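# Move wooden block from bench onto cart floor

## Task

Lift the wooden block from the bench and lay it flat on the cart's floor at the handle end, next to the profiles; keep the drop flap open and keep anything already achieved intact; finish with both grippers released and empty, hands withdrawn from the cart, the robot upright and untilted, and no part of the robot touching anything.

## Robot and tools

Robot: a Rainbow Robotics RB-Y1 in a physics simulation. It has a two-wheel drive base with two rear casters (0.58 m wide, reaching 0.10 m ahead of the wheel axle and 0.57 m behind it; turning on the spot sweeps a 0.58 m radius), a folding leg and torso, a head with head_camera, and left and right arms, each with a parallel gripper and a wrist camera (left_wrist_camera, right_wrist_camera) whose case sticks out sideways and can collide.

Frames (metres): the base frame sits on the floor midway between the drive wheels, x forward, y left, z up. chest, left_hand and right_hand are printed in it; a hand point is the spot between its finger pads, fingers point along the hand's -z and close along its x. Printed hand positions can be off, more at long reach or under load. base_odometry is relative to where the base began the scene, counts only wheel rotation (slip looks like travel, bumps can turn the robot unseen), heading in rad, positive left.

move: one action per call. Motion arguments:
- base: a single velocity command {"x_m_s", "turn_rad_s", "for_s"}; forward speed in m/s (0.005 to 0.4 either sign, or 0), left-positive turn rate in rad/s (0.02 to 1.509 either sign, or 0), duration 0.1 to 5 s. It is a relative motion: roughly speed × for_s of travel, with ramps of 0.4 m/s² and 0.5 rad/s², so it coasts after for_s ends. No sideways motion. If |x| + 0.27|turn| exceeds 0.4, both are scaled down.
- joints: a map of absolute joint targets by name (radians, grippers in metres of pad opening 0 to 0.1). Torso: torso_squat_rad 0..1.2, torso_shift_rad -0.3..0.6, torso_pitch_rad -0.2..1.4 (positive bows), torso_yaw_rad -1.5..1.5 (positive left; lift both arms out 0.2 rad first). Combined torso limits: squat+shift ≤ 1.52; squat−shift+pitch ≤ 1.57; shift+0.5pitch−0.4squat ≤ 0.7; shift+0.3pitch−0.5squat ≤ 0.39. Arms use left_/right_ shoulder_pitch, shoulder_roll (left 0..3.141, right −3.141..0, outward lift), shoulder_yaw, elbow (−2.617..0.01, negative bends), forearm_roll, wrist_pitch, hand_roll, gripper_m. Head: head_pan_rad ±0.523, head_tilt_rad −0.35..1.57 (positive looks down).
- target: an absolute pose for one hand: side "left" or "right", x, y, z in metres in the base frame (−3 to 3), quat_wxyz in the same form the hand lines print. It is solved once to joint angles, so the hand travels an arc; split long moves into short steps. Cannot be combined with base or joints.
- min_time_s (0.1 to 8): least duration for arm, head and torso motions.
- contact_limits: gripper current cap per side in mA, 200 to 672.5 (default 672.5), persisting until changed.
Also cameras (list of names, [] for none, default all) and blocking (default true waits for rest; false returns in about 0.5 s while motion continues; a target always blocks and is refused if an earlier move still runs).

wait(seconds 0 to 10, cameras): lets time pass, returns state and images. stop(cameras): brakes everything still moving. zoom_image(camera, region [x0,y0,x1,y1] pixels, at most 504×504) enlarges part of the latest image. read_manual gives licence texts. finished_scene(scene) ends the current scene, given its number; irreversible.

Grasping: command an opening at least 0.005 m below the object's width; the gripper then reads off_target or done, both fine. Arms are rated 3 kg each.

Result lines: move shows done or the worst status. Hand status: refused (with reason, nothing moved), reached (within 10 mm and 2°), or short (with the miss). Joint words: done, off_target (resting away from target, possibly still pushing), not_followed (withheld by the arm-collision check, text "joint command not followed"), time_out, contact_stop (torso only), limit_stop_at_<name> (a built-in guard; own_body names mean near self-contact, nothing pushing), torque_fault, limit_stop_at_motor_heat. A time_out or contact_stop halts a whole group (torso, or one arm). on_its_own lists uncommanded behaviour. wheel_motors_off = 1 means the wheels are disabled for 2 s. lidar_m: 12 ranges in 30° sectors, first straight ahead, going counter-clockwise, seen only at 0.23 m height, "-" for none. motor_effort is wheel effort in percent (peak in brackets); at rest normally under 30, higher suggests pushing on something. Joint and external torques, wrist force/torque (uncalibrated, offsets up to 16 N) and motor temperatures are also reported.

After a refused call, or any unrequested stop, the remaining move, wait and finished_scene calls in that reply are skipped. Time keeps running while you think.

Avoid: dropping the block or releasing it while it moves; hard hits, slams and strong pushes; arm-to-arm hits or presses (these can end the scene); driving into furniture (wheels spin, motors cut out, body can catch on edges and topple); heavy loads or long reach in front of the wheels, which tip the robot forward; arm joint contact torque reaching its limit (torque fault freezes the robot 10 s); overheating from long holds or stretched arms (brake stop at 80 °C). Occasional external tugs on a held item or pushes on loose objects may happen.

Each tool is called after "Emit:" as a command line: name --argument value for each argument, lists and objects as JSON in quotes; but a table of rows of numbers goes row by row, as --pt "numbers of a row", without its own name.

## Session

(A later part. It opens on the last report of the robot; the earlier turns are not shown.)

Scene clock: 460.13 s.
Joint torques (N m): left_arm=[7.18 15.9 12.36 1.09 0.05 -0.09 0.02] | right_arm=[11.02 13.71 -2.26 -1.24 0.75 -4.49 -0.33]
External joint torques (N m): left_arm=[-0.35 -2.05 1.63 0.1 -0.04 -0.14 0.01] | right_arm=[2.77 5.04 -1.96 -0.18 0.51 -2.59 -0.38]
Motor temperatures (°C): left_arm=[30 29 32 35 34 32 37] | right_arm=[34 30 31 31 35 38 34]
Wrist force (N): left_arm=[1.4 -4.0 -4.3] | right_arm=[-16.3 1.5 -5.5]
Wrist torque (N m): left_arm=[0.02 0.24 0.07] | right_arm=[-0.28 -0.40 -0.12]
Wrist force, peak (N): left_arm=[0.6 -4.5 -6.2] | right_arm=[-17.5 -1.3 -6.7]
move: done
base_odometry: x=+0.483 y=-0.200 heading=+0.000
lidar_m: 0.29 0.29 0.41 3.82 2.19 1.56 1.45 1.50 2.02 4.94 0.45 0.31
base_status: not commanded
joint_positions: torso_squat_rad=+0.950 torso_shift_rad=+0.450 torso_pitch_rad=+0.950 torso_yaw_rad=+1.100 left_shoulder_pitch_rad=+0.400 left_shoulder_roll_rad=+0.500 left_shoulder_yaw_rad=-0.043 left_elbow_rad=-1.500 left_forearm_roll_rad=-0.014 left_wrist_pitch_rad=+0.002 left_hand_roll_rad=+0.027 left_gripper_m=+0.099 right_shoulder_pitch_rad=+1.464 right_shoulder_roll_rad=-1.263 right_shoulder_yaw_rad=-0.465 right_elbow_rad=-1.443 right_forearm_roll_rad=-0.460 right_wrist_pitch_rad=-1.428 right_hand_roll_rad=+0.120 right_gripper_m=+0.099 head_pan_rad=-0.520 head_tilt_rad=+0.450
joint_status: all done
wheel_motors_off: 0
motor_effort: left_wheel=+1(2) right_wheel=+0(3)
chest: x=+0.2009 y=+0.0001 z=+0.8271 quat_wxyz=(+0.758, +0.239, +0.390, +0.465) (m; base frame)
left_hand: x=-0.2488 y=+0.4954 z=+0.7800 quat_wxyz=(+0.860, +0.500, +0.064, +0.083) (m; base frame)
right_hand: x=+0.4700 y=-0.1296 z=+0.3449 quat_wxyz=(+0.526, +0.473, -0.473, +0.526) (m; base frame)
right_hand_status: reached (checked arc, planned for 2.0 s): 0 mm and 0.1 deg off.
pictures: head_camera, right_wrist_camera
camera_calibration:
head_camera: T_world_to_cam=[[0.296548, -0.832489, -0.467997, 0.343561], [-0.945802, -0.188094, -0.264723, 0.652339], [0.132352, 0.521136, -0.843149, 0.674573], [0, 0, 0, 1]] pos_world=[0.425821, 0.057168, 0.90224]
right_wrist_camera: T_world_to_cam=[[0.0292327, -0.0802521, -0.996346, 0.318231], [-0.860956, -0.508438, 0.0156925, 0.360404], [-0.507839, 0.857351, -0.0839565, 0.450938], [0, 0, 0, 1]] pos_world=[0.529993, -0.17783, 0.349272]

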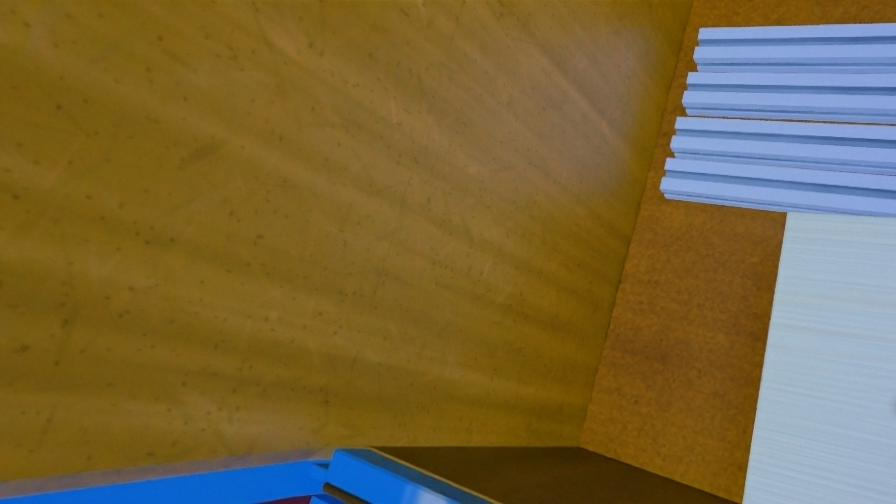

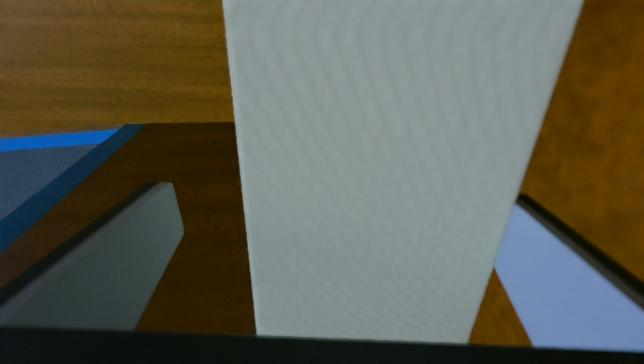

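Emit:
move --target '{"side": "right", "x": 0.465, "y": -0.135, "z": 0.340, "quat_wxyz": [0.5257, 0.4730, -0.4730, 0.5257]}' --min_time_s 0.7 --cameras '[]'

Emit:
move --target '{"side": "right", "x": 0.435, "y": -0.165, "z": 0.340, "quat_wxyz": [0.5257, 0.4730, -0.4730, 0.5257]}' --min_time_s 1.5 --cameras '["head_camera", "right_wrist_camera"]'

Scene clock: 464.00 s.
Joint torques (N m): left_arm=[7.03 15.43 12.07 1.12 0.03 -0.21 -0.01] | right_arm=[8.1 10.49 1.26 -1.26 0.94 -4.42 0.34]
External joint torques (N m): left_arm=[-0.5 -2.53 1.34 0.12 -0.06 -0.26 -0.02] | right_arm=[-0.41 2.16 1.43 -0.35 0.7 -2.52 0.29]
Motor temperatures (°C): left_arm=[30 29 32 35 34 32 37] | right_arm=[34 30 31 31 35 38 34]
Wrist force (N): left_arm=[1.2 -3.7 -4.6] | right_arm=[-16.9 0.6 -5.8]
Wrist torque (N m): left_arm=[-0.03 0.20 0.09] | right_arm=[-0.29 -0.37 -0.04]
Wrist force, peak (N): left_arm=[1.4 -4.5 -5.9] | right_arm=[-16.9 0.7 -6.6]
move: done
base_odometry: x=+0.483 y=-0.200 heading=+0.000
lidar_m: 0.29 0.30 0.42 3.82 2.19 1.55 1.45 1.51 2.02 4.94 0.44 0.31
base_status: not commanded
joint_positions: torso_squat_rad=+0.950 torso_shift_rad=+0.450 torso_pitch_rad=+0.950 torso_yaw_rad=+1.100 left_shoulder_pitch_rad=+0.400 left_shoulder_roll_rad=+0.500 left_shoulder_yaw_rad=-0.043 left_elbow_rad=-1.500 left_forearm_roll_rad=-0.014 left_wrist_pitch_rad=+0.002 left_hand_roll_rad=+0.027 left_gripper_m=+0.099 right_shoulder_pitch_rad=+1.427 right_shoulder_roll_rad=-1.263 right_shoulder_yaw_rad=-0.426 right_elbow_rad=-1.406 right_forearm_roll_rad=-0.452 right_wrist_pitch_rad=-1.447 right_hand_roll_rad=+0.123 right_gripper_m=+0.099 head_pan_rad=-0.520 head_tilt_rad=+0.450
joint_status: all done
wheel_motors_off: 0
motor_effort: left_wheel=+1(1) right_wheel=-1(2)
chest: x=+0.2009 y=+0.0001 z=+0.8271 quat_wxyz=(+0.758, +0.239, +0.390, +0.465) (m; base frame)
left_hand: x=-0.2488 y=+0.4954 z=+0.7800 quat_wxyz=(+0.860, +0.500, +0.064, +0.083) (m; base frame)
right_hand: x=+0.4651 y=-0.1347 z=+0.3400 quat_wxyz=(+0.526, +0.472, -0.472, +0.526) (m; base frame)
right_hand_status: reached (checked arc, planned for 0.7 s): 0 mm and 0.1 deg off.
pictures: none
No camera images: "cameras" was empty.

Scene clock: 465.83 s.
Joint torques (N m): left_arm=[6.83 15.61 12.11 1.19 0.03 -0.2 -0.06] | right_arm=[9.98 22.64 10.4 -2.28 0.74 -2 0.12]
External joint torques (N m): left_arm=[-0.69 -2.34 1.38 0.19 -0.06 -0.25 -0.07] | right_arm=[-0.09 14.58 9.86 -1.95 0.46 -0.1 0.07]
Motor temperatures (°C): left_arm=[30 29 32 35 34 32 37] | right_arm=[34 30 31 31 35 38 34]
Wrist force (N): left_arm=[1.0 -4.3 -5.5] | right_arm=[-6.0 1.5 -0.1]
Wrist torque (N m): left_arm=[0.07 0.19 0.11] | right_arm=[-0.26 -0.27 -0.10]
Wrist force, peak (N): left_arm=[1.3 -5.0 -5.4] | right_arm=[-16.8 0.8 -6.6]
move: done
base_odometry: x=+0.483 y=-0.200 heading=+0.001
lidar_m: 0.29 0.30 0.41 3.82 2.17 1.57 1.45 1.50 2.00 4.94 0.45 0.32
base_status: not commanded
joint_positions: torso_squat_rad=+0.950 torso_shift_rad=+0.450 torso_pitch_rad=+0.950 torso_yaw_rad=+1.100 left_shoulder_pitch_rad=+0.400 left_shoulder_roll_rad=+0.500 left_shoulder_yaw_rad=-0.043 left_elbow_rad=-1.500 left_forearm_roll_rad=-0.014 left_wrist_pitch_rad=+0.002 left_hand_roll_rad=+0.027 left_gripper_m=+0.099 right_shoulder_pitch_rad=+1.347 right_shoulder_roll_rad=-1.215 right_shoulder_yaw_rad=-0.309 right_elbow_rad=-1.306 right_forearm_roll_rad=-0.403 right_wrist_pitch_rad=-1.542 right_hand_roll_rad=+0.157 right_gripper_m=+0.099 head_pan_rad=-0.520 head_tilt_rad=+0.450
joint_status: all done
wheel_motors_off: 0
motor_effort: left_wheel=+1(2) right_wheel=-21(23)
chest: x=+0.2008 y=+0.0002 z=+0.8272 quat_wxyz=(+0.758, +0.239, +0.390, +0.465) (m; base frame)
left_hand: x=-0.2492 y=+0.4953 z=+0.7798 quat_wxyz=(+0.860, +0.499, +0.064, +0.083) (m; base frame)
right_hand: x=+0.4363 y=-0.1638 z=+0.3402 quat_wxyz=(+0.524, +0.473, -0.473, +0.527) (m; base frame)
right_hand_status: reached (checked arc, planned for 1.5 s): 2 mm and 0.2 deg off.
pictures: head_camera, right_wrist_camera
camera_calibration:
head_camera: T_world_to_cam=[[0.29721, -0.832376, -0.467779, 0.343459], [-0.94557, -0.188592, -0.265197, 0.652649], [0.132525, 0.521137, -0.843121, 0.674569], [0, 0, 0, 1]] pos_world=[0.425649, 0.0574288, 0.902487]
right_wrist_camera: T_world_to_cam=[[0.0323835, -0.0782893, -0.996405, 0.310795], [-0.859939, -0.510252, 0.012143, 0.314596], [-0.509368, 0.856454, -0.0838478, 0.463246], [0, 0, 0, 1]] pos_world=[0.496432, -0.211894, 0.344699]

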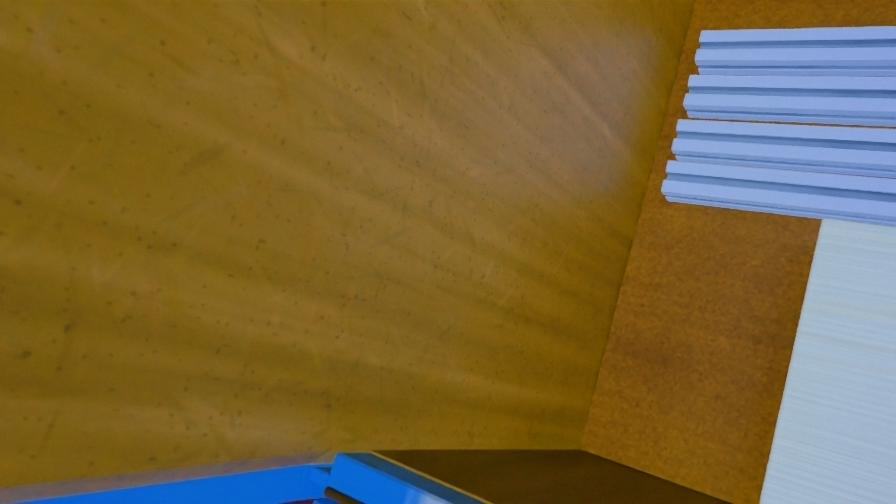

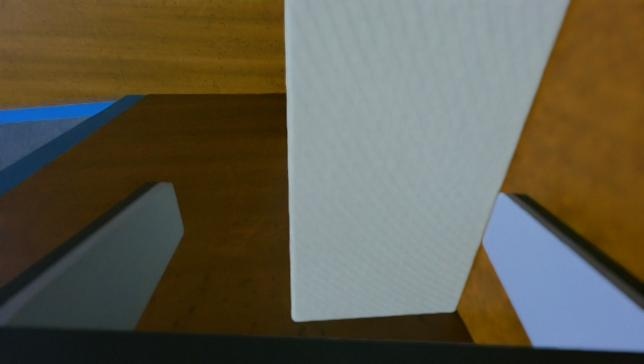

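Emit:
move --target '{"side": "right", "x": 0.448, "y": -0.170, "z": 0.340, "quat_wxyz": [0.5257, 0.4730, -0.4730, 0.5257]}' --min_time_s 0.7 --cameras '[]'

Emit:
move --target '{"side": "right", "x": 0.49, "y": -0.20, "z": 0.340, "quat_wxyz": [0.5257, 0.4730, -0.4730, 0.5257]}' --min_time_s 1.5 --cameras '["head_camera", "right_wrist_camera"]'

Scene clock: 468.60 s.
Joint torques (N m): left_arm=[7.32 15.62 12.04 1.11 0.08 -0.14 -0.04] | right_arm=[12.1 8 -1.51 0.73 -0.24 -2.16 -0.2]
External joint torques (N m): left_arm=[-0.2 -2.33 1.31 0.11 -0.01 -0.18 -0.05] | right_arm=[2.12 -0.18 -1.89 0.75 -0.46 -0.26 -0.25]
Motor temperatures (°C): left_arm=[30 29 32 35 34 32 37] | right_arm=[34 30 31 31 35 38 34]
Wrist force (N): left_arm=[1.2 -4.2 -4.1] | right_arm=[-6.0 1.3 -0.2]
Wrist torque (N m): left_arm=[0.04 0.21 0.10] | right_arm=[-0.24 -0.25 -0.13]
Wrist force, peak (N): left_arm=[1.5 -4.6 -5.5] | right_arm=[-6.9 1.7 0.5]
move: done
base_odometry: x=+0.483 y=-0.200 heading=+0.000
lidar_m: 0.29 0.31 0.42 3.83 2.19 1.57 1.44 1.50 2.01 4.94 0.44 0.31
base_status: not commanded
joint_positions: torso_squat_rad=+0.950 torso_shift_rad=+0.450 torso_pitch_rad=+0.950 torso_yaw_rad=+1.100 left_shoulder_pitch_rad=+0.400 left_shoulder_roll_rad=+0.500 left_shoulder_yaw_rad=-0.043 left_elbow_rad=-1.500 left_forearm_roll_rad=-0.014 left_wrist_pitch_rad=+0.002 left_hand_roll_rad=+0.027 left_gripper_m=+0.099 right_shoulder_pitch_rad=+1.354 right_shoulder_roll_rad=-1.226 right_shoulder_yaw_rad=-0.325 right_elbow_rad=-1.269 right_forearm_roll_rad=-0.415 right_wrist_pitch_rad=-1.569 right_hand_roll_rad=+0.127 right_gripper_m=+0.099 head_pan_rad=-0.520 head_tilt_rad=+0.450
joint_status: all done
wheel_motors_off: 0
motor_effort: left_wheel=+1(2) right_wheel=-5(22)
chest: x=+0.2008 y=+0.0001 z=+0.8271 quat_wxyz=(+0.758, +0.239, +0.390, +0.465) (m; base frame)
left_hand: x=-0.2489 y=+0.4954 z=+0.7799 quat_wxyz=(+0.860, +0.500, +0.064, +0.083) (m; base frame)
right_hand: x=+0.4475 y=-0.1699 z=+0.3400 quat_wxyz=(+0.526, +0.472, -0.473, +0.526) (m; base frame)
right_hand_status: reached (checked arc, planned for 0.7 s): 0 mm and 0.1 deg off.
pictures: none
No camera images: "cameras" was empty.

Scene clock: 470.53 s.
Joint torques (N m): left_arm=[6.79 15.75 12.15 1.08 -0.1 -0.12 -0.07] | right_arm=[6.04 14.34 -3.44 1.36 -0.55 -1.97 -0.15]
External joint torques (N m): left_arm=[-0.74 -2.2 1.43 0.08 -0.19 -0.17 -0.08] | right_arm=[-5.38 7.3 -0.47 0.67 0.01 -0.14 -0.2]
Motor temperatures (°C): left_arm=[30 29 32 35 34 32 37] | right_arm=[34 30 31 31 35 38 34]
Wrist force (N): left_arm=[1.0 -4.1 -4.8] | right_arm=[-5.8 2.4 0.2]
Wrist torque (N m): left_arm=[0.02 0.20 0.08] | right_arm=[-0.35 -0.25 -0.10]
Wrist force, peak (N): left_arm=[1.5 -5.2 -4.9] | right_arm=[-6.8 1.4 0.4]
move: short
base_odometry: x=+0.483 y=-0.200 heading=+0.000
lidar_m: 0.28 0.29 0.40 3.82 2.20 1.57 1.46 1.50 2.02 4.95 0.43 0.30
base_status: not commanded
joint_positions: torso_squat_rad=+0.950 torso_shift_rad=+0.450 torso_pitch_rad=+0.950 torso_yaw_rad=+1.100 left_shoulder_pitch_rad=+0.400 left_shoulder_roll_rad=+0.500 left_shoulder_yaw_rad=-0.043 left_elbow_rad=-1.500 left_forearm_roll_rad=-0.014 left_wrist_pitch_rad=+0.002 left_hand_roll_rad=+0.027 left_gripper_m=+0.099 right_shoulder_pitch_rad=+1.193 right_shoulder_roll_rad=-1.009 right_shoulder_yaw_rad=-0.728 right_elbow_rad=-1.135 right_forearm_roll_rad=+0.000 right_wrist_pitch_rad=-1.570 right_hand_roll_rad=-0.280 right_gripper_m=+0.099 head_pan_rad=-0.520 head_tilt_rad=+0.450
joint_status: all done
wheel_motors_off: 0
motor_effort: left_wheel=-2(2) right_wheel=-15(38)
chest: x=+0.2008 y=+0.0002 z=+0.8272 quat_wxyz=(+0.758, +0.239, +0.390, +0.465) (m; base frame)
left_hand: x=-0.2490 y=+0.4954 z=+0.7798 quat_wxyz=(+0.860, +0.499, +0.064, +0.083) (m; base frame)
right_hand: x=+0.4901 y=-0.1994 z=+0.3403 quat_wxyz=(+0.542, +0.455, -0.462, +0.535) (m; base frame)
right_hand_status: short (checked arc, as near as the solve gets, planned for 1.5 s): 1 mm and 3.3 deg off. The place is met; only the turn is off.
pictures: head_camera, right_wrist_camera
camera_calibration:
head_camera: T_world_to_cam=[[0.296907, -0.83254, -0.467678, 0.343393], [-0.945669, -0.188398, -0.264984, 0.652542], [0.1325, 0.520944, -0.843244, 0.67464], [0, 0, 0, 1]] pos_world=[0.425743, 0.0573762, 0.902397]
right_wrist_camera: T_world_to_cam=[[0.0291189, -0.134192, -0.990527, 0.29478], [-0.868079, -0.494689, 0.0414988, 0.339785], [-0.495571, 0.858648, -0.130894, 0.530831], [0, 0, 0, 1]] pos_world=[0.549442, -0.248152, 0.34737]

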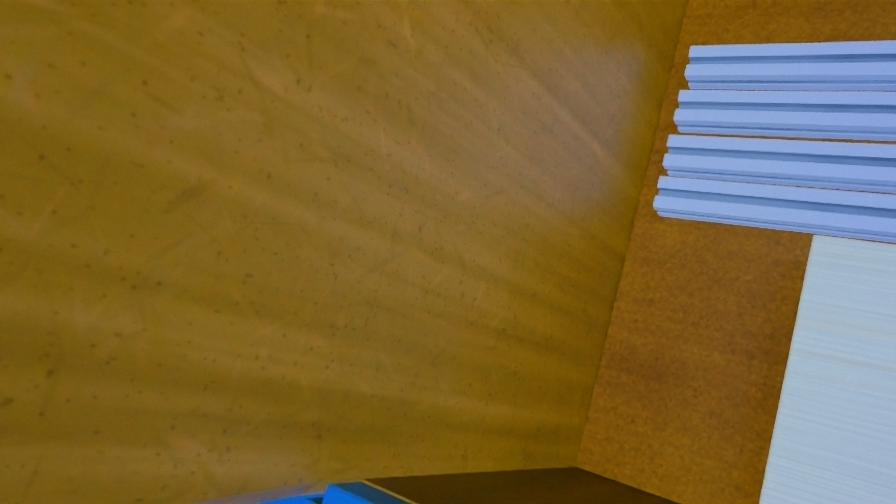

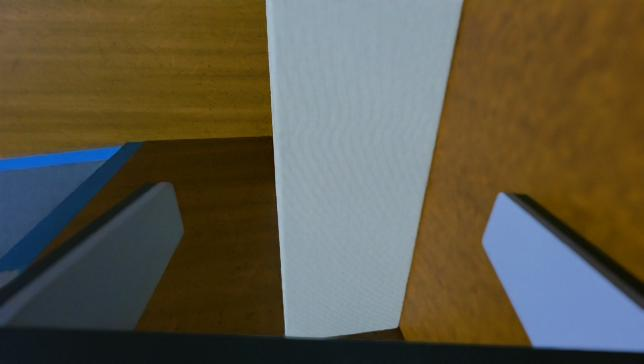

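Emit:
move --target '{"side": "right", "x": 0.50, "y": -0.20, "z": 0.42, "quat_wxyz": [0.5534, 0.4402, -0.4402, 0.5534]}' --min_time_s 1.5 --cameras '["head_camera", "right_wrist_camera"]'

Scene clock: 474.43 s.
Joint torques (N m): left_arm=[6.78 15.83 12.11 1.2 0.05 -0.17 0] | right_arm=[12.76 14.45 -4.7 0.22 -0.93 -1.75 -0.2]
External joint torques (N m): left_arm=[-0.75 -2.12 1.38 0.2 -0.04 -0.22 -0.01] | right_arm=[1.24 3.19 -1.12 -0.11 -0.32 0.04 -0.25]
Motor temperatures (°C): left_arm=[30 29 32 35 34 32 37] | right_arm=[34 30 31 31 35 38 34]
Wrist force (N): left_arm=[0.9 -4.0 -4.5] | right_arm=[-6.4 1.7 -0.5]
Wrist torque (N m): left_arm=[0.03 0.20 0.04] | right_arm=[-0.25 -0.31 -0.13]
Wrist force, peak (N): left_arm=[1.5 -4.9 -5.1] | right_arm=[-6.8 1.6 -0.6]
move: done
base_odometry: x=+0.483 y=-0.200 heading=+0.000
lidar_m: 0.28 0.29 0.40 3.80 2.19 1.57 1.45 1.50 2.00 4.96 0.42 0.29
base_status: not commanded
joint_positions: torso_squat_rad=+0.950 torso_shift_rad=+0.450 torso_pitch_rad=+0.950 torso_yaw_rad=+1.100 left_shoulder_pitch_rad=+0.400 left_shoulder_roll_rad=+0.500 left_shoulder_yaw_rad=-0.043 left_elbow_rad=-1.500 left_forearm_roll_rad=-0.014 left_wrist_pitch_rad=+0.002 left_hand_roll_rad=+0.027 left_gripper_m=+0.099 right_shoulder_pitch_rad=+1.546 right_shoulder_roll_rad=-0.819 right_shoulder_yaw_rad=-0.941 right_elbow_rad=-1.554 right_forearm_roll_rad=-0.051 right_wrist_pitch_rad=-1.431 right_hand_roll_rad=-0.322 right_gripper_m=+0.099 head_pan_rad=-0.520 head_tilt_rad=+0.450
joint_status: all done
wheel_motors_off: 0
motor_effort: left_wheel=+1(1) right_wheel=-2(22)
chest: x=+0.2009 y=+0.0001 z=+0.8271 quat_wxyz=(+0.758, +0.239, +0.390, +0.465) (m; base frame)
left_hand: x=-0.2489 y=+0.4954 z=+0.7799 quat_wxyz=(+0.860, +0.500, +0.064, +0.083) (m; base frame)
right_hand: x=+0.4999 y=-0.2000 z=+0.4198 quat_wxyz=(+0.553, +0.441, -0.440, +0.553) (m; base frame)
right_hand_status: reached (checked arc, planned for 1.5 s): 0 mm and 0.1 deg off.
pictures: head_camera, right_wrist_camera
camera_calibration:
head_camera: T_world_to_cam=[[0.296656, -0.83253, -0.467855, 0.343492], [-0.945752, -0.188159, -0.264859, 0.652444], [0.132472, 0.521047, -0.843185, 0.674601], [0, 0, 0, 1]] pos_world=[0.425786, 0.057231, 0.902324]
right_wrist_camera: T_world_to_cam=[[0.0288037, -0.198327, -0.979713, 0.355978], [-0.861215, -0.502466, 0.0763962, 0.325053], [-0.507424, 0.841543, -0.185275, 0.5719], [0, 0, 0, 1]] pos_world=[0.559882, -0.24735, 0.429882]

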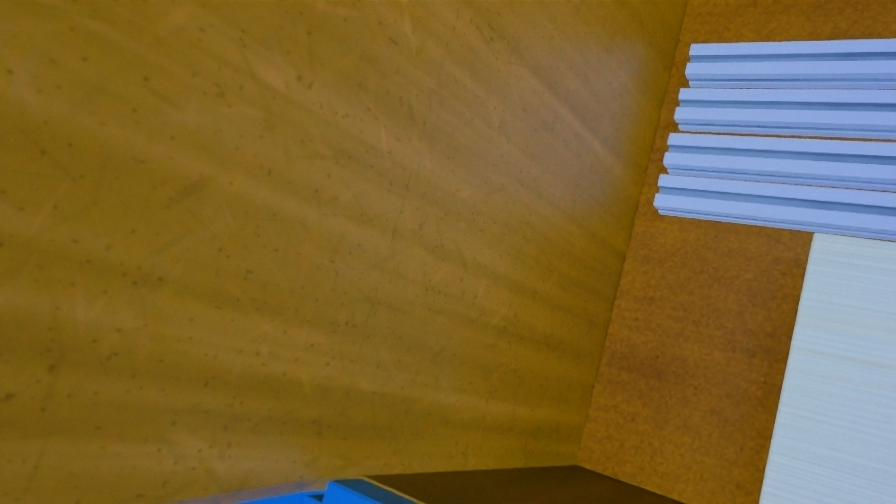

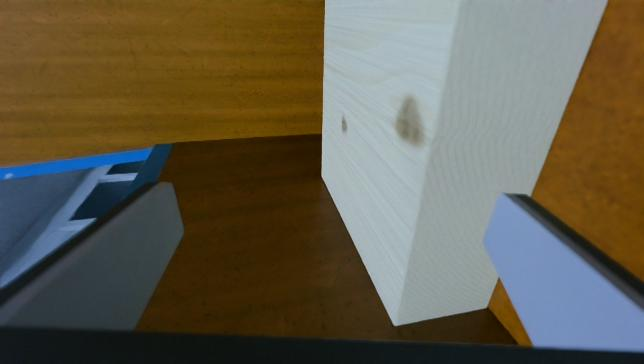

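Emit:
zoom_image --camera "head_camera" --region '[640, 130, 896, 504]'

Emit:
zoom_image --camera "right_wrist_camera" --region '[300, 0, 644, 364]'

Scaled by 1.348 from the camera's 896x504 image, which has a finer 1280x720 frame.

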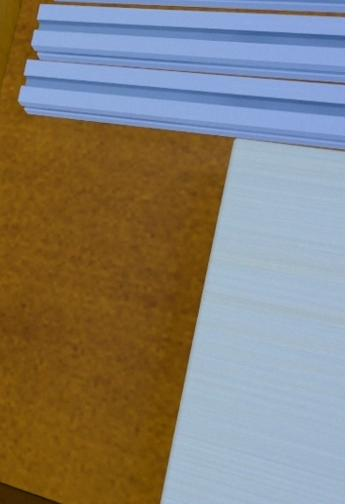

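Scaled by 1.385 from the camera's 644x364 image, which has a finer 1265x715 frame.

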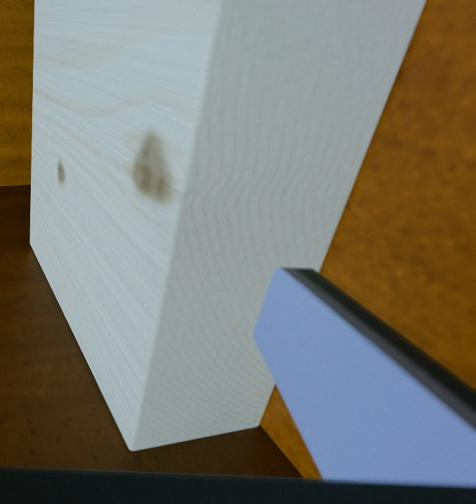

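Emit:
move --joints '{"right_gripper_m": 0.0}' --cameras '[]'

Emit:
move --target '{"side": "right", "x": 0.495, "y": -0.205, "z": 0.39, "quat_wxyz": [0.5964, 0.3799, -0.3799, 0.5964]}' --min_time_s 1 --cameras '[]'

Emit:
move --target '{"side": "right", "x": 0.495, "y": -0.205, "z": 0.34, "quat_wxyz": [0.5964, 0.3799, -0.3799, 0.5964]}' --min_time_s 1 --cameras '["right_wrist_camera"]'

Scene clock: 481.37 s.
Joint torques (N m): left_arm=[6.8 15.66 12.08 1 -0.01 -0.11 0.01] | right_arm=[13.31 14.64 -4.85 -0.05 -1 -1.66 -0.22]
External joint torques (N m): left_arm=[-0.73 -2.29 1.35 0.01 -0.1 -0.16 0] | right_arm=[1.78 3.37 -1.27 -0.38 -0.39 0.13 -0.27]
Motor temperatures (°C): left_arm=[30 29 32 35 34 32 37] | right_arm=[34 30 31 31 35 38 34]
Wrist force (N): left_arm=[1.3 -4.3 -5.1] | right_arm=[-6.6 1.8 -0.4]
Wrist torque (N m): left_arm=[0.06 0.25 0.07] | right_arm=[-0.27 -0.38 -0.11]
Wrist force, peak (N): left_arm=[1.5 -4.9 -5.2] | right_arm=[-6.9 2.1 -0.7]
move: done
base_odometry: x=+0.483 y=-0.200 heading=+0.000
lidar_m: 0.28 0.30 0.40 3.84 2.18 1.56 1.45 1.50 2.02 4.95 0.42 0.29
base_status: not commanded
joint_positions: torso_squat_rad=+0.950 torso_shift_rad=+0.450 torso_pitch_rad=+0.950 torso_yaw_rad=+1.100 left_shoulder_pitch_rad=+0.400 left_shoulder_roll_rad=+0.500 left_shoulder_yaw_rad=-0.043 left_elbow_rad=-1.500 left_forearm_roll_rad=-0.014 left_wrist_pitch_rad=+0.002 left_hand_roll_rad=+0.027 left_gripper_m=+0.099 right_shoulder_pitch_rad=+1.546 right_shoulder_roll_rad=-0.819 right_shoulder_yaw_rad=-0.941 right_elbow_rad=-1.554 right_forearm_roll_rad=-0.051 right_wrist_pitch_rad=-1.431 right_hand_roll_rad=-0.322 right_gripper_m=+0.000 head_pan_rad=-0.520 head_tilt_rad=+0.450
joint_status: all done
wheel_motors_off: 0
motor_effort: left_wheel=+1(2) right_wheel=-3(4)
chest: x=+0.2009 y=+0.0001 z=+0.8271 quat_wxyz=(+0.758, +0.239, +0.390, +0.465) (m; base frame)
left_hand: x=-0.2489 y=+0.4954 z=+0.7799 quat_wxyz=(+0.860, +0.500, +0.064, +0.083) (m; base frame)
right_hand: x=+0.4999 y=-0.2000 z=+0.4198 quat_wxyz=(+0.553, +0.441, -0.440, +0.553) (m; base frame)
pictures: none
No camera images: "cameras" was empty.

Scene clock: 482.70 s.
Joint torques (N m): left_arm=[6.76 15.43 12.03 1.06 0 -0.18 -0.16] | right_arm=[12.98 15.33 -5.18 -0.09 -0.59 -1.73 0.15]
External joint torques (N m): left_arm=[-0.77 -2.52 1.3 0.06 -0.09 -0.23 -0.17] | right_arm=[1.65 3.59 -1.86 -0.26 -0.08 -0.05 0.11]
Motor temperatures (°C): left_arm=[30 29 32 35 34 32 37] | right_arm=[34 30 31 31 35 37 34]
Wrist force (N): left_arm=[0.9 -4.0 -4.8] | right_arm=[-5.5 1.8 -1.7]
Wrist torque (N m): left_arm=[0.03 0.16 0.07] | right_arm=[-0.30 -0.28 -0.14]
Wrist force, peak (N): left_arm=[1.6 -4.8 -5.4] | right_arm=[-6.2 2.1 -1.8]
move: done
base_odometry: x=+0.483 y=-0.200 heading=+0.000
lidar_m: 0.27 0.30 0.40 3.83 2.18 1.56 1.45 1.50 2.00 4.94 0.43 0.30
base_status: not commanded
joint_positions: torso_squat_rad=+0.950 torso_shift_rad=+0.450 torso_pitch_rad=+0.950 torso_yaw_rad=+1.100 left_shoulder_pitch_rad=+0.400 left_shoulder_roll_rad=+0.500 left_shoulder_yaw_rad=-0.043 left_elbow_rad=-1.500 left_forearm_roll_rad=-0.014 left_wrist_pitch_rad=+0.002 left_hand_roll_rad=+0.027 left_gripper_m=+0.099 right_shoulder_pitch_rad=+1.616 right_shoulder_roll_rad=-0.783 right_shoulder_yaw_rad=-0.945 right_elbow_rad=-1.663 right_forearm_roll_rad=-0.022 right_wrist_pitch_rad=-1.191 right_hand_roll_rad=-0.309 right_gripper_m=+0.000 head_pan_rad=-0.520 head_tilt_rad=+0.450
joint_status: all done
wheel_motors_off: 0
motor_effort: left_wheel=+0(2) right_wheel=-2(4)
chest: x=+0.2009 y=+0.0001 z=+0.8271 quat_wxyz=(+0.758, +0.239, +0.390, +0.465) (m; base frame)
left_hand: x=-0.2489 y=+0.4954 z=+0.7799 quat_wxyz=(+0.860, +0.500, +0.064, +0.083) (m; base frame)
right_hand: x=+0.4949 y=-0.2049 z=+0.3900 quat_wxyz=(+0.596, +0.381, -0.380, +0.596) (m; base frame)
right_hand_status: reached (checked arc, planned for 1.0 s): 0 mm and 0.1 deg off.
pictures: none
No camera images: "cameras" was empty.

Scene clock: 484.03 s.
Joint torques (N m): left_arm=[7.09 15.56 11.87 1.11 0 -0.2 -0.01] | right_arm=[10.28 10.83 -2.48 1.03 -0.51 -1.79 0.31]
External joint torques (N m): left_arm=[-0.44 -2.39 1.14 0.11 -0.09 -0.25 -0.02] | right_arm=[-0.96 0.46 0.66 0.89 -0.03 -0.11 0.27]
Motor temperatures (°C): left_arm=[30 29 32 35 34 32 37] | right_arm=[34 30 31 31 35 37 34]
Wrist force (N): left_arm=[0.7 -3.7 -4.4] | right_arm=[-5.4 2.2 -1.5]
Wrist torque (N m): left_arm=[-0.02 0.17 0.08] | right_arm=[-0.30 -0.22 -0.15]
Wrist force, peak (N): left_arm=[0.8 -5.0 -5.3] | right_arm=[-6.1 2.4 -2.0]
move: done
base_odometry: x=+0.483 y=-0.200 heading=+0.000
lidar_m: 0.27 0.29 0.40 3.80 2.19 1.57 1.45 1.50 2.01 4.93 0.44 0.30
base_status: not commanded
joint_positions: torso_squat_rad=+0.950 torso_shift_rad=+0.450 torso_pitch_rad=+0.950 torso_yaw_rad=+1.100 left_shoulder_pitch_rad=+0.400 left_shoulder_roll_rad=+0.500 left_shoulder_yaw_rad=-0.043 left_elbow_rad=-1.500 left_forearm_roll_rad=-0.014 left_wrist_pitch_rad=+0.002 left_hand_roll_rad=+0.027 left_gripper_m=+0.099 right_shoulder_pitch_rad=+1.475 right_shoulder_roll_rad=-0.903 right_shoulder_yaw_rad=-0.858 right_elbow_rad=-1.489 right_forearm_roll_rad=-0.006 right_wrist_pitch_rad=-1.191 right_hand_roll_rad=-0.287 right_gripper_m=+0.000 head_pan_rad=-0.520 head_tilt_rad=+0.450
joint_status: all done
wheel_motors_off: 0
motor_effort: left_wheel=+1(2) right_wheel=-3(3)
chest: x=+0.2009 y=+0.0001 z=+0.8271 quat_wxyz=(+0.758, +0.239, +0.390, +0.465) (m; base frame)
left_hand: x=-0.2489 y=+0.4954 z=+0.7799 quat_wxyz=(+0.860, +0.500, +0.064, +0.083) (m; base frame)
right_hand: x=+0.4951 y=-0.2049 z=+0.3403 quat_wxyz=(+0.597, +0.379, -0.379, +0.597) (m; base frame)
right_hand_status: reached (checked arc, planned for 1.0 s): 0 mm and 0.1 deg off.
pictures: right_wrist_camera
camera_calibration:
right_wrist_camera: T_world_to_cam=[[0.0294306, -0.400812, -0.915687, 0.213631], [-0.861376, -0.47493, 0.1802, 0.294892], [-0.507114, 0.783448, -0.359228, 0.606032], [0, 0, 0, 1]] pos_world=[0.555053, -0.249115, 0.360183]

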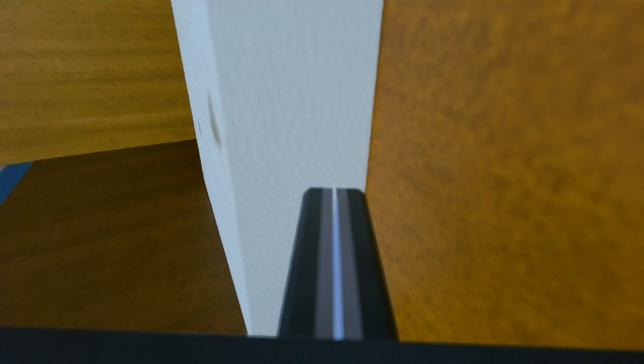

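Emit:
move --target '{"side": "right", "x": 0.495, "y": -0.16, "z": 0.335, "quat_wxyz": [0.5964, 0.3799, -0.3799, 0.5964]}' --min_time_s 1.5 --cameras '[]'

Emit:
move --target '{"side": "right", "x": 0.495, "y": -0.115, "z": 0.335, "quat_wxyz": [0.5964, 0.3799, -0.3799, 0.5964]}' --min_time_s 1.5 --cameras '["head_camera", "right_wrist_camera"]'

Scene clock: 487.20 s.
Joint torques (N m): left_arm=[6.97 15.78 12.09 1.13 -0.08 -0.23 -0.07] | right_arm=[11.57 9.35 -5.07 -1.87 -0.78 -1.67 -0.34]
External joint torques (N m): left_arm=[-0.56 -2.17 1.36 0.13 -0.17 -0.28 -0.08] | right_arm=[1.48 -0.21 -1.8 -0.66 -0.37 0.02 -0.38]
Motor temperatures (°C): left_arm=[30 29 32 35 34 32 37] | right_arm=[34 30 31 30 35 37 34]
Wrist force (N): left_arm=[1.3 -4.3 -4.8] | right_arm=[-5.5 1.7 -1.7]
Wrist torque (N m): left_arm=[0.11 0.22 0.09] | right_arm=[-0.28 -0.24 -0.11]
Wrist force, peak (N): left_arm=[0.9 -5.0 -5.0] | right_arm=[-6.3 2.0 -2.1]
move: done
base_odometry: x=+0.483 y=-0.200 heading=+0.000
lidar_m: 0.28 0.29 0.39 3.81 2.18 1.56 1.45 1.51 2.02 4.93 0.44 0.30
base_status: not commanded
joint_positions: torso_squat_rad=+0.950 torso_shift_rad=+0.450 torso_pitch_rad=+0.950 torso_yaw_rad=+1.100 left_shoulder_pitch_rad=+0.400 left_shoulder_roll_rad=+0.500 left_shoulder_yaw_rad=-0.043 left_elbow_rad=-1.500 left_forearm_roll_rad=-0.014 left_wrist_pitch_rad=+0.002 left_hand_roll_rad=+0.027 left_gripper_m=+0.099 right_shoulder_pitch_rad=+1.476 right_shoulder_roll_rad=-0.913 right_shoulder_yaw_rad=-0.865 right_elbow_rad=-1.652 right_forearm_roll_rad=-0.011 right_wrist_pitch_rad=-1.022 right_hand_roll_rad=-0.293 right_gripper_m=+0.000 head_pan_rad=-0.520 head_tilt_rad=+0.450
joint_status: all done
wheel_motors_off: 0
motor_effort: left_wheel=+1(2) right_wheel=-1(3)
chest: x=+0.2009 y=+0.0001 z=+0.8271 quat_wxyz=(+0.758, +0.239, +0.390, +0.465) (m; base frame)
left_hand: x=-0.2489 y=+0.4954 z=+0.7799 quat_wxyz=(+0.860, +0.500, +0.064, +0.083) (m; base frame)
right_hand: x=+0.4949 y=-0.1602 z=+0.3350 quat_wxyz=(+0.596, +0.380, -0.380, +0.596) (m; base frame)
right_hand_status: reached (checked arc, planned for 1.5 s): 0 mm and 0.0 deg off.
pictures: none
No camera images: "cameras" was empty.

Scene clock: 489.03 s.
Joint torques (N m): left_arm=[7.16 15.52 11.97 1.06 0.04 -0.19 0.01] | right_arm=[4.81 4.96 -5.51 -5.64 -0.93 -1.56 -0.27]
External joint torques (N m): left_arm=[-0.37 -2.42 1.24 0.06 -0.05 -0.24 -0.01] | right_arm=[-4.08 -3.78 -2.1 -3.1 -0.6 0.12 -0.31]
Motor temperatures (°C): left_arm=[30 29 32 35 34 32 37] | right_arm=[34 30 31 30 35 37 34]
Wrist force (N): left_arm=[0.5 -3.6 -4.5] | right_arm=[-6.5 3.2 8.8]
Wrist torque (N m): left_arm=[-0.04 0.12 0.09] | right_arm=[-0.26 -0.31 -0.10]
Wrist force, peak (N): left_arm=[1.3 -5.3 -4.9] | right_arm=[-7.3 1.7 12.6]
move: done
base_odometry: x=+0.483 y=-0.200 heading=+0.000
lidar_m: 0.26 0.29 0.40 3.82 2.19 1.56 1.44 1.49 2.01 4.96 0.41 0.29
base_status: not commanded
joint_positions: torso_squat_rad=+0.950 torso_shift_rad=+0.450 torso_pitch_rad=+0.950 torso_yaw_rad=+1.100 left_shoulder_pitch_rad=+0.400 left_shoulder_roll_rad=+0.500 left_shoulder_yaw_rad=-0.043 left_elbow_rad=-1.500 left_forearm_roll_rad=-0.014 left_wrist_pitch_rad=+0.002 left_hand_roll_rad=+0.027 left_gripper_m=+0.099 right_shoulder_pitch_rad=+1.475 right_shoulder_roll_rad=-0.931 right_shoulder_yaw_rad=-0.875 right_elbow_rad=-1.807 right_forearm_roll_rad=-0.017 right_wrist_pitch_rad=-0.851 right_hand_roll_rad=-0.303 right_gripper_m=+0.000 head_pan_rad=-0.520 head_tilt_rad=+0.450
joint_status: all done
wheel_motors_off: 0
motor_effort: left_wheel=-2(3) right_wheel=+1(4)
chest: x=+0.2008 y=+0.0001 z=+0.8271 quat_wxyz=(+0.758, +0.239, +0.390, +0.465) (m; base frame)
left_hand: x=-0.2488 y=+0.4954 z=+0.7798 quat_wxyz=(+0.860, +0.499, +0.064, +0.083) (m; base frame)
right_hand: x=+0.4947 y=-0.1161 z=+0.3349 quat_wxyz=(+0.597, +0.379, -0.379, +0.596) (m; base frame)
right_hand_status: reached (checked arc, planned for 1.5 s): 1 mm and 0.1 deg off.
pictures: head_camera, right_wrist_camera
camera_calibration:
head_camera: T_world_to_cam=[[0.29652, -0.832647, -0.467735, 0.343417], [-0.945773, -0.188002, -0.264895, 0.652432], [0.132628, 0.520917, -0.843241, 0.674657], [0, 0, 0, 1]] pos_world=[0.425744, 0.0571638, 0.902352]
right_wrist_camera: T_world_to_cam=[[0.0282271, -0.400418, -0.915898, 0.245035], [-0.861532, -0.4744, 0.18085, 0.337633], [-0.506918, 0.783971, -0.358364, 0.534044], [0, 0, 0, 1]] pos_world=[0.554681, -0.160385, 0.354748]

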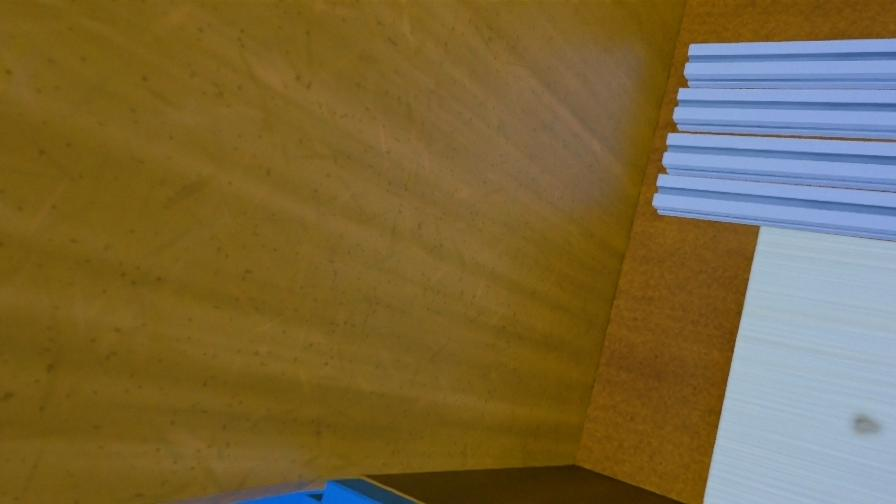

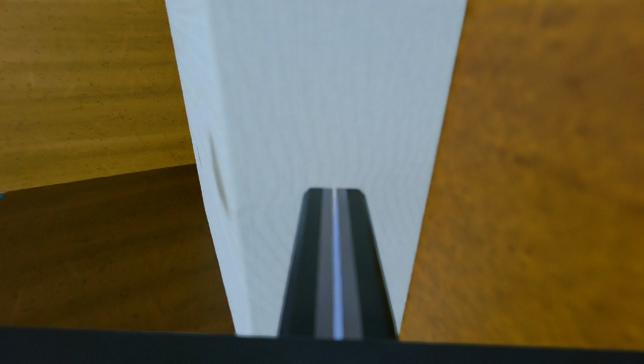

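Works nicely. Push 0.06 more.

Emit:
move --target '{"side": "right", "x": 0.495, "y": -0.055, "z": 0.335, "quat_wxyz": [0.5964, 0.3799, -0.3799, 0.5964]}' --min_time_s 2 --cameras '["head_camera", "right_wrist_camera"]'

Scene clock: 492.17 s.
Joint torques (N m): left_arm=[6.87 15.38 12.04 1.1 0.07 -0.19 0.04] | right_arm=[3.34 3.75 -5.34 -7.7 -0.79 -1.88 -0.19]
External joint torques (N m): left_arm=[-0.66 -2.57 1.31 0.1 -0.02 -0.24 0.03] | right_arm=[-3.82 -3.51 -1.75 -3.45 -0.57 -0.21 -0.24]
Motor temperatures (°C): left_arm=[30 29 32 35 34 32 37] | right_arm=[34 30 31 31 35 37 34]
Wrist force (N): left_arm=[1.2 -4.0 -5.0] | right_arm=[-7.8 2.2 8.4]
Wrist torque (N m): left_arm=[0.04 0.21 0.10] | right_arm=[-0.17 -0.29 -0.09]
Wrist force, peak (N): left_arm=[0.7 -5.1 -5.5] | right_arm=[-5.4 5.4 17.5]
move: done
base_odometry: x=+0.483 y=-0.200 heading=+0.000
lidar_m: 0.28 0.28 0.40 3.82 2.18 1.56 1.44 1.50 2.01 4.95 0.42 0.29
base_status: not commanded
joint_positions: torso_squat_rad=+0.950 torso_shift_rad=+0.450 torso_pitch_rad=+0.950 torso_yaw_rad=+1.100 left_shoulder_pitch_rad=+0.400 left_shoulder_roll_rad=+0.500 left_shoulder_yaw_rad=-0.043 left_elbow_rad=-1.500 left_forearm_roll_rad=-0.014 left_wrist_pitch_rad=+0.002 left_hand_roll_rad=+0.027 left_gripper_m=+0.099 right_shoulder_pitch_rad=+1.441 right_shoulder_roll_rad=-0.989 right_shoulder_yaw_rad=-0.876 right_elbow_rad=-1.971 right_forearm_roll_rad=-0.028 right_wrist_pitch_rad=-0.625 right_hand_roll_rad=-0.316 right_gripper_m=+0.000 head_pan_rad=-0.520 head_tilt_rad=+0.450
joint_status: all done
wheel_motors_off: 0
motor_effort: left_wheel=-3(4) right_wheel=+2(4)
chest: x=+0.2008 y=+0.0001 z=+0.8271 quat_wxyz=(+0.758, +0.239, +0.390, +0.465) (m; base frame)
left_hand: x=-0.2488 y=+0.4954 z=+0.7798 quat_wxyz=(+0.860, +0.499, +0.064, +0.083) (m; base frame)
right_hand: x=+0.4948 y=-0.0562 z=+0.3350 quat_wxyz=(+0.597, +0.380, -0.379, +0.597) (m; base frame)
right_hand_status: reached (checked arc, planned for 2.0 s): 1 mm and 0.1 deg off.
pictures: head_camera, right_wrist_camera
camera_calibration:
head_camera: T_world_to_cam=[[0.29648, -0.832664, -0.467729, 0.343411], [-0.945783, -0.187965, -0.264885, 0.652422], [0.132644, 0.520903, -0.843247, 0.674659], [0, 0, 0, 1]] pos_world=[0.425746, 0.0571463, 0.902345]
right_wrist_camera: T_world_to_cam=[[0.0284121, -0.400116, -0.916024, 0.269079], [-0.861352, -0.474796, 0.180672, 0.366088], [-0.507214, 0.783886, -0.35813, 0.48723], [0, 0, 0, 1]] pos_world=[0.554815, -0.100453, 0.354833]

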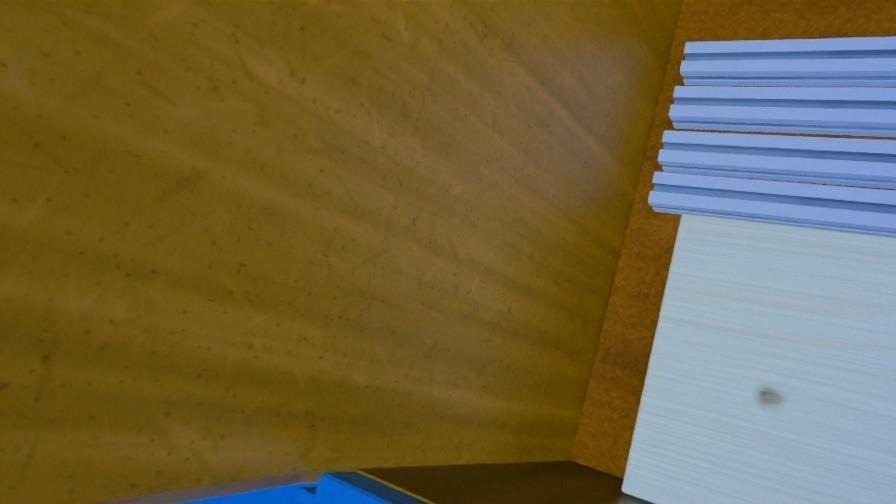

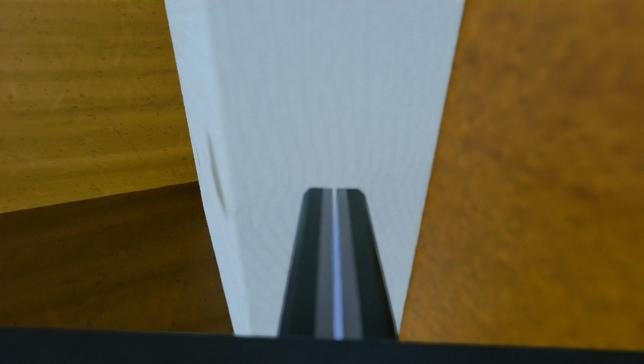

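Emit:
move --target '{"side": "right", "x": 0.50, "y": -0.10, "z": 0.37, "quat_wxyz": [0.5964, 0.3799, -0.3799, 0.5964]}' --min_time_s 1 --cameras '[]'

Emit:
move --target '{"side": "right", "x": 0.50, "y": -0.08, "z": 0.49, "quat_wxyz": [0.5964, 0.3799, -0.3799, 0.5964]}' --min_time_s 1.5 --cameras '["head_camera"]'

Emit:
move --joints '{"torso_squat_rad": 0.8, "torso_shift_rad": 0.371}' --min_time_s 1 --cameras '[]'

Emit:
move --joints '{"torso_squat_rad": 0.66, "torso_shift_rad": 0.326}' --min_time_s 1 --cameras '[]'

Emit:
move --joints '{"torso_squat_rad": 0.36, "torso_shift_rad": 0.274}' --min_time_s 1.5 --cameras '["head_camera"]'

Scene clock: 496.27 s.
Joint torques (N m): left_arm=[7.39 15.55 11.74 1.14 0.01 -0.23 0.03] | right_arm=[9.63 12.38 -5.27 -3.5 -0.28 -1.91 -0.39]
External joint torques (N m): left_arm=[-0.14 -2.4 1.01 0.14 -0.08 -0.28 0.02] | right_arm=[1.19 3.03 -1.55 -0.52 0.07 -0.26 -0.43]
Motor temperatures (°C): left_arm=[30 29 32 35 34 32 37] | right_arm=[34 30 31 31 35 37 34]
Wrist force (N): left_arm=[0.9 -4.9 -5.3] | right_arm=[-5.5 1.5 -1.9]
Wrist torque (N m): left_arm=[0.14 0.18 0.07] | right_arm=[-0.22 -0.21 -0.11]
Wrist force, peak (N): left_arm=[0.9 -4.9 -5.3] | right_arm=[-8.0 2.5 9.1]
move: done
base_odometry: x=+0.483 y=-0.200 heading=+0.000
lidar_m: 0.27 0.29 0.41 3.82 2.18 1.56 1.44 1.50 2.01 4.95 0.42 0.30
base_status: not commanded
joint_positions: torso_squat_rad=+0.950 torso_shift_rad=+0.450 torso_pitch_rad=+0.950 torso_yaw_rad=+1.100 left_shoulder_pitch_rad=+0.400 left_shoulder_roll_rad=+0.500 left_shoulder_yaw_rad=-0.043 left_elbow_rad=-1.500 left_forearm_roll_rad=-0.014 left_wrist_pitch_rad=+0.002 left_hand_roll_rad=+0.027 left_gripper_m=+0.099 right_shoulder_pitch_rad=+1.567 right_shoulder_roll_rad=-0.865 right_shoulder_yaw_rad=-0.968 right_elbow_rad=-1.976 right_forearm_roll_rad=-0.023 right_wrist_pitch_rad=-0.783 right_hand_roll_rad=-0.347 right_gripper_m=+0.000 head_pan_rad=-0.520 head_tilt_rad=+0.450
joint_status: all done
wheel_motors_off: 0
motor_effort: left_wheel=+0(3) right_wheel=+0(4)
chest: x=+0.2008 y=+0.0001 z=+0.8271 quat_wxyz=(+0.758, +0.239, +0.390, +0.465) (m; base frame)
left_hand: x=-0.2488 y=+0.4954 z=+0.7799 quat_wxyz=(+0.860, +0.500, +0.064, +0.083) (m; base frame)
right_hand: x=+0.5000 y=-0.0996 z=+0.3698 quat_wxyz=(+0.596, +0.380, -0.380, +0.596) (m; base frame)
right_hand_status: reached (checked arc, planned for 1.0 s): 0 mm and 0.0 deg off.
pictures: none
No camera images: "cameras" was empty.

Scene clock: 498.10 s.
Joint torques (N m): left_arm=[6.85 15.61 11.98 1.32 0 -0.15 0.01] | right_arm=[9.14 13 -5.22 -2.92 -0.87 -1.57 -0.11]
External joint torques (N m): left_arm=[-0.68 -2.34 1.25 0.32 -0.09 -0.19 -0.01] | right_arm=[1.4 2.8 -1.29 -0.55 -0.37 0 -0.16]
Motor temperatures (°C): left_arm=[30 29 32 35 34 32 37] | right_arm=[34 30 31 31 35 37 34]
Wrist force (N): left_arm=[1.3 -4.7 -5.0] | right_arm=[-5.2 1.8 -2.1]
Wrist torque (N m): left_arm=[0.08 0.20 0.07] | right_arm=[-0.25 -0.20 -0.11]
Wrist force, peak (N): left_arm=[1.7 -4.8 -5.4] | right_arm=[-6.3 1.9 -2.1]
move: done
base_odometry: x=+0.483 y=-0.200 heading=+0.000
lidar_m: 0.27 0.29 0.41 3.81 2.18 1.57 1.46 1.50 2.02 4.96 0.43 0.29
base_status: not commanded
joint_positions: torso_squat_rad=+0.950 torso_shift_rad=+0.450 torso_pitch_rad=+0.950 torso_yaw_rad=+1.100 left_shoulder_pitch_rad=+0.400 left_shoulder_roll_rad=+0.500 left_shoulder_yaw_rad=-0.043 left_elbow_rad=-1.500 left_forearm_roll_rad=-0.014 left_wrist_pitch_rad=+0.002 left_hand_roll_rad=+0.027 left_gripper_m=+0.099 right_shoulder_pitch_rad=+1.832 right_shoulder_roll_rad=-0.534 right_shoulder_yaw_rad=-1.213 right_elbow_rad=-2.374 right_forearm_roll_rad=-0.081 right_wrist_pitch_rad=-0.790 right_hand_roll_rad=-0.465 right_gripper_m=+0.000 head_pan_rad=-0.520 head_tilt_rad=+0.450
joint_status: all done
wheel_motors_off: 0
motor_effort: left_wheel=+0(1) right_wheel=+0(2)
chest: x=+0.2008 y=+0.0001 z=+0.8271 quat_wxyz=(+0.758, +0.239, +0.390, +0.465) (m; base frame)
left_hand: x=-0.2488 y=+0.4954 z=+0.7799 quat_wxyz=(+0.860, +0.500, +0.064, +0.083) (m; base frame)
right_hand: x=+0.5000 y=-0.0799 z=+0.4899 quat_wxyz=(+0.596, +0.380, -0.380, +0.596) (m; base frame)
right_hand_status: reached (checked arc, planned for 1.5 s): 0 mm and 0.0 deg off.
pictures: head_camera
camera_calibration:
head_camera: T_world_to_cam=[[0.296557, -0.83257, -0.467847, 0.343487], [-0.945772, -0.18804, -0.264872, 0.65242], [0.13255, 0.521026, -0.843186, 0.674611], [0, 0, 0, 1]] pos_world=[0.425757, 0.0571685, 0.902329]

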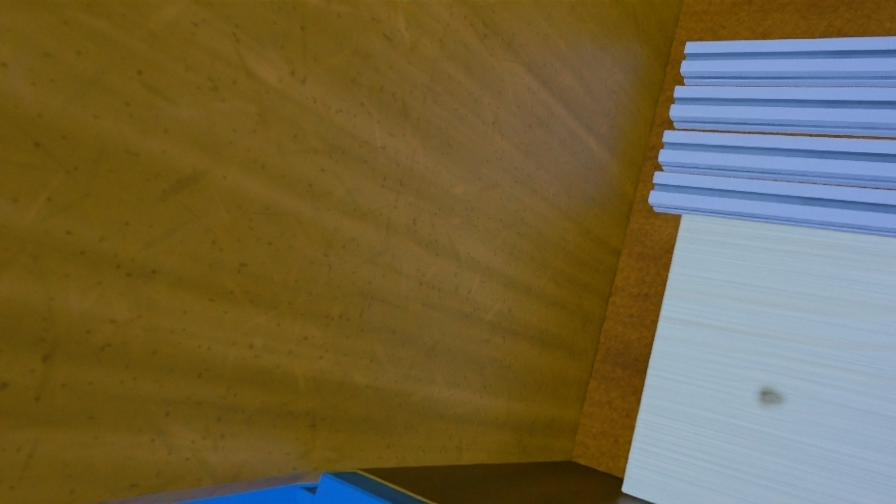

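Scene clock: 499.47 s.
Joint torques (N m): left_arm=[7.23 15.21 12.04 1.1 -0.02 -0.18 -0.06] | right_arm=[8.56 13.28 -5.06 -2.49 -0.89 -1.65 -0.22]
External joint torques (N m): left_arm=[-0.3 -2.74 1.31 0.1 -0.11 -0.23 -0.07] | right_arm=[0.82 3.09 -1.13 -0.13 -0.4 -0.07 -0.26]
Motor temperatures (°C): left_arm=[30 29 32 35 34 32 37] | right_arm=[34 30 31 31 35 37 34]
Wrist force (N): left_arm=[1.1 -4.7 -4.6] | right_arm=[-5.2 1.3 -1.9]
Wrist torque (N m): left_arm=[0.11 0.21 0.07] | right_arm=[-0.18 -0.22 -0.10]
Wrist force, peak (N): left_arm=[1.0 -4.9 -5.7] | right_arm=[-5.7 2.0 -2.5]
move: done
base_odometry: x=+0.483 y=-0.200 heading=+0.000
lidar_m: 0.28 0.29 0.39 3.81 2.19 1.56 1.45 1.51 1.99 4.93 0.42 0.30
base_status: not commanded
joint_positions: torso_squat_rad=+0.800 torso_shift_rad=+0.371 torso_pitch_rad=+0.950 torso_yaw_rad=+1.100 left_shoulder_pitch_rad=+0.400 left_shoulder_roll_rad=+0.500 left_shoulder_yaw_rad=-0.043 left_elbow_rad=-1.500 left_forearm_roll_rad=-0.014 left_wrist_pitch_rad=+0.002 left_hand_roll_rad=+0.027 left_gripper_m=+0.099 right_shoulder_pitch_rad=+1.832 right_shoulder_roll_rad=-0.534 right_shoulder_yaw_rad=-1.213 right_elbow_rad=-2.374 right_forearm_roll_rad=-0.081 right_wrist_pitch_rad=-0.790 right_hand_roll_rad=-0.465 right_gripper_m=+0.000 head_pan_rad=-0.520 head_tilt_rad=+0.450
joint_status: all done
wheel_motors_off: 0
motor_effort: left_wheel=+1(2) right_wheel=+0(2)
chest: x=+0.2005 y=+0.0001 z=+0.9150 quat_wxyz=(+0.758, +0.239, +0.390, +0.465) (m; base frame)
left_hand: x=-0.2492 y=+0.4954 z=+0.8678 quat_wxyz=(+0.860, +0.500, +0.064, +0.083) (m; base frame)
right_hand: x=+0.4996 y=-0.0799 z=+0.5779 quat_wxyz=(+0.596, +0.380, -0.380, +0.596) (m; base frame)
pictures: none
No camera images: "cameras" was empty.

Scene clock: 500.80 s.
Joint torques (N m): left_arm=[6.97 15.24 11.94 1.09 0.01 -0.16 0.04] | right_arm=[8.82 12.83 -5.24 -2.61 -0.78 -1.54 -0.2]
External joint torques (N m): left_arm=[-0.56 -2.71 1.21 0.09 -0.08 -0.21 0.03] | right_arm=[1.08 2.64 -1.3 -0.25 -0.28 0.03 -0.24]
Motor temperatures (°C): left_arm=[30 29 32 35 34 32 37] | right_arm=[34 30 31 30 35 37 34]
Wrist force (N): left_arm=[1.1 -4.9 -5.0] | right_arm=[-5.9 1.7 -1.6]
Wrist torque (N m): left_arm=[0.15 0.21 0.09] | right_arm=[-0.27 -0.23 -0.13]
Wrist force, peak (N): left_arm=[1.1 -5.5 -5.1] | right_arm=[-6.2 1.8 -1.4]
move: done
base_odometry: x=+0.483 y=-0.200 heading=+0.000
lidar_m: 0.28 0.30 0.39 3.82 2.18 1.57 1.45 1.51 2.00 4.97 0.43 0.31
base_status: not commanded
joint_positions: torso_squat_rad=+0.660 torso_shift_rad=+0.326 torso_pitch_rad=+0.950 torso_yaw_rad=+1.100 left_shoulder_pitch_rad=+0.400 left_shoulder_roll_rad=+0.500 left_shoulder_yaw_rad=-0.043 left_elbow_rad=-1.500 left_forearm_roll_rad=-0.014 left_wrist_pitch_rad=+0.002 left_hand_roll_rad=+0.027 left_gripper_m=+0.099 right_shoulder_pitch_rad=+1.833 right_shoulder_roll_rad=-0.534 right_shoulder_yaw_rad=-1.213 right_elbow_rad=-2.374 right_forearm_roll_rad=-0.081 right_wrist_pitch_rad=-0.790 right_hand_roll_rad=-0.465 right_gripper_m=+0.000 head_pan_rad=-0.520 head_tilt_rad=+0.450
joint_status: all done
wheel_motors_off: 0
motor_effort: left_wheel=+1(2) right_wheel=+1(3)
chest: x=+0.2008 y=+0.0001 z=+0.9843 quat_wxyz=(+0.758, +0.239, +0.390, +0.465) (m; base frame)
left_hand: x=-0.2489 y=+0.4954 z=+0.9372 quat_wxyz=(+0.860, +0.500, +0.064, +0.083) (m; base frame)
right_hand: x=+0.4999 y=-0.0799 z=+0.6472 quat_wxyz=(+0.596, +0.380, -0.380, +0.596) (m; base frame)
pictures: none
No camera images: "cameras" was empty.

Scene clock: 502.60 s.
Joint torques (N m): left_arm=[7.06 15.45 11.6 1.11 0.05 -0.06 0.04] | right_arm=[8.46 12.79 -5.03 -2.58 -0.91 -1.47 -0.17]
External joint torques (N m): left_arm=[-0.47 -2.5 0.87 0.12 -0.04 -0.11 0.03] | right_arm=[0.72 2.6 -1.1 -0.21 -0.41 0.1 -0.22]
Motor temperatures (°C): left_arm=[30 29 32 35 34 32 37] | right_arm=[34 30 31 30 35 37 34]
Wrist force (N): left_arm=[1.0 -3.9 -4.3] | right_arm=[-5.7 1.2 -1.9]
Wrist torque (N m): left_arm=[0.04 0.21 0.06] | right_arm=[-0.18 -0.23 -0.11]
Wrist force, peak (N): left_arm=[1.8 -4.1 -5.6] | right_arm=[-6.2 2.3 -1.6]
move: done
base_odometry: x=+0.483 y=-0.200 heading=+0.000
lidar_m: 0.27 0.30 0.40 3.82 2.18 1.55 1.45 1.48 1.99 4.95 0.42 0.29
base_status: not commanded
joint_positions: torso_squat_rad=+0.360 torso_shift_rad=+0.274 torso_pitch_rad=+0.950 torso_yaw_rad=+1.100 left_shoulder_pitch_rad=+0.400 left_shoulder_roll_rad=+0.500 left_shoulder_yaw_rad=-0.043 left_elbow_rad=-1.500 left_forearm_roll_rad=-0.014 left_wrist_pitch_rad=+0.002 left_hand_roll_rad=+0.027 left_gripper_m=+0.099 right_shoulder_pitch_rad=+1.833 right_shoulder_roll_rad=-0.534 right_shoulder_yaw_rad=-1.213 right_elbow_rad=-2.374 right_forearm_roll_rad=-0.081 right_wrist_pitch_rad=-0.790 right_hand_roll_rad=-0.465 right_gripper_m=+0.000 head_pan_rad=-0.520 head_tilt_rad=+0.450
joint_status: all done
wheel_motors_off: 0
motor_effort: left_wheel=+1(2) right_wheel=+0(2)
chest: x=+0.2010 y=+0.0001 z=+1.0912 quat_wxyz=(+0.758, +0.239, +0.390, +0.465) (m; base frame)
left_hand: x=-0.2487 y=+0.4955 z=+1.0440 quat_wxyz=(+0.860, +0.500, +0.064, +0.083) (m; base frame)
right_hand: x=+0.5001 y=-0.0799 z=+0.7540 quat_wxyz=(+0.596, +0.380, -0.380, +0.596) (m; base frame)
pictures: head_camera
camera_calibration:
head_camera: T_world_to_cam=[[0.296553, -0.83257, -0.46785, 0.467013], [-0.945774, -0.188038, -0.264864, 0.722488], [0.132544, 0.521027, -0.843186, 0.897208], [0, 0, 0, 1]] pos_world=[0.425896, 0.0572073, 1.16637]

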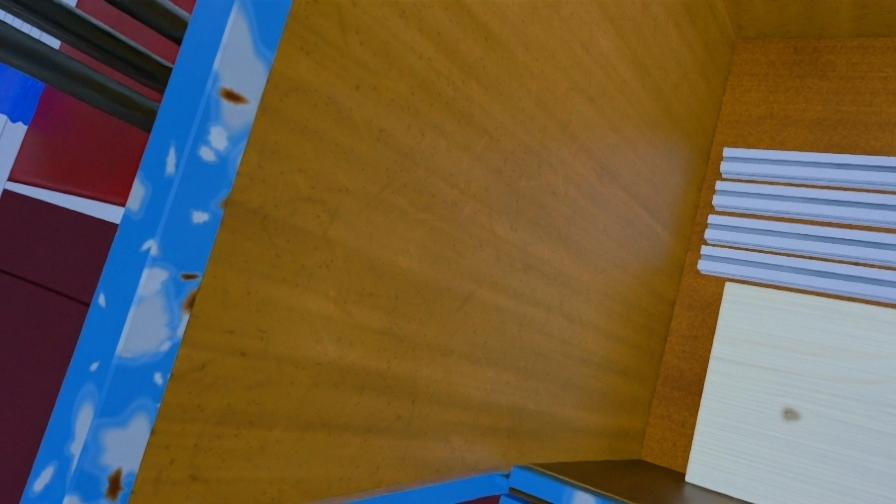

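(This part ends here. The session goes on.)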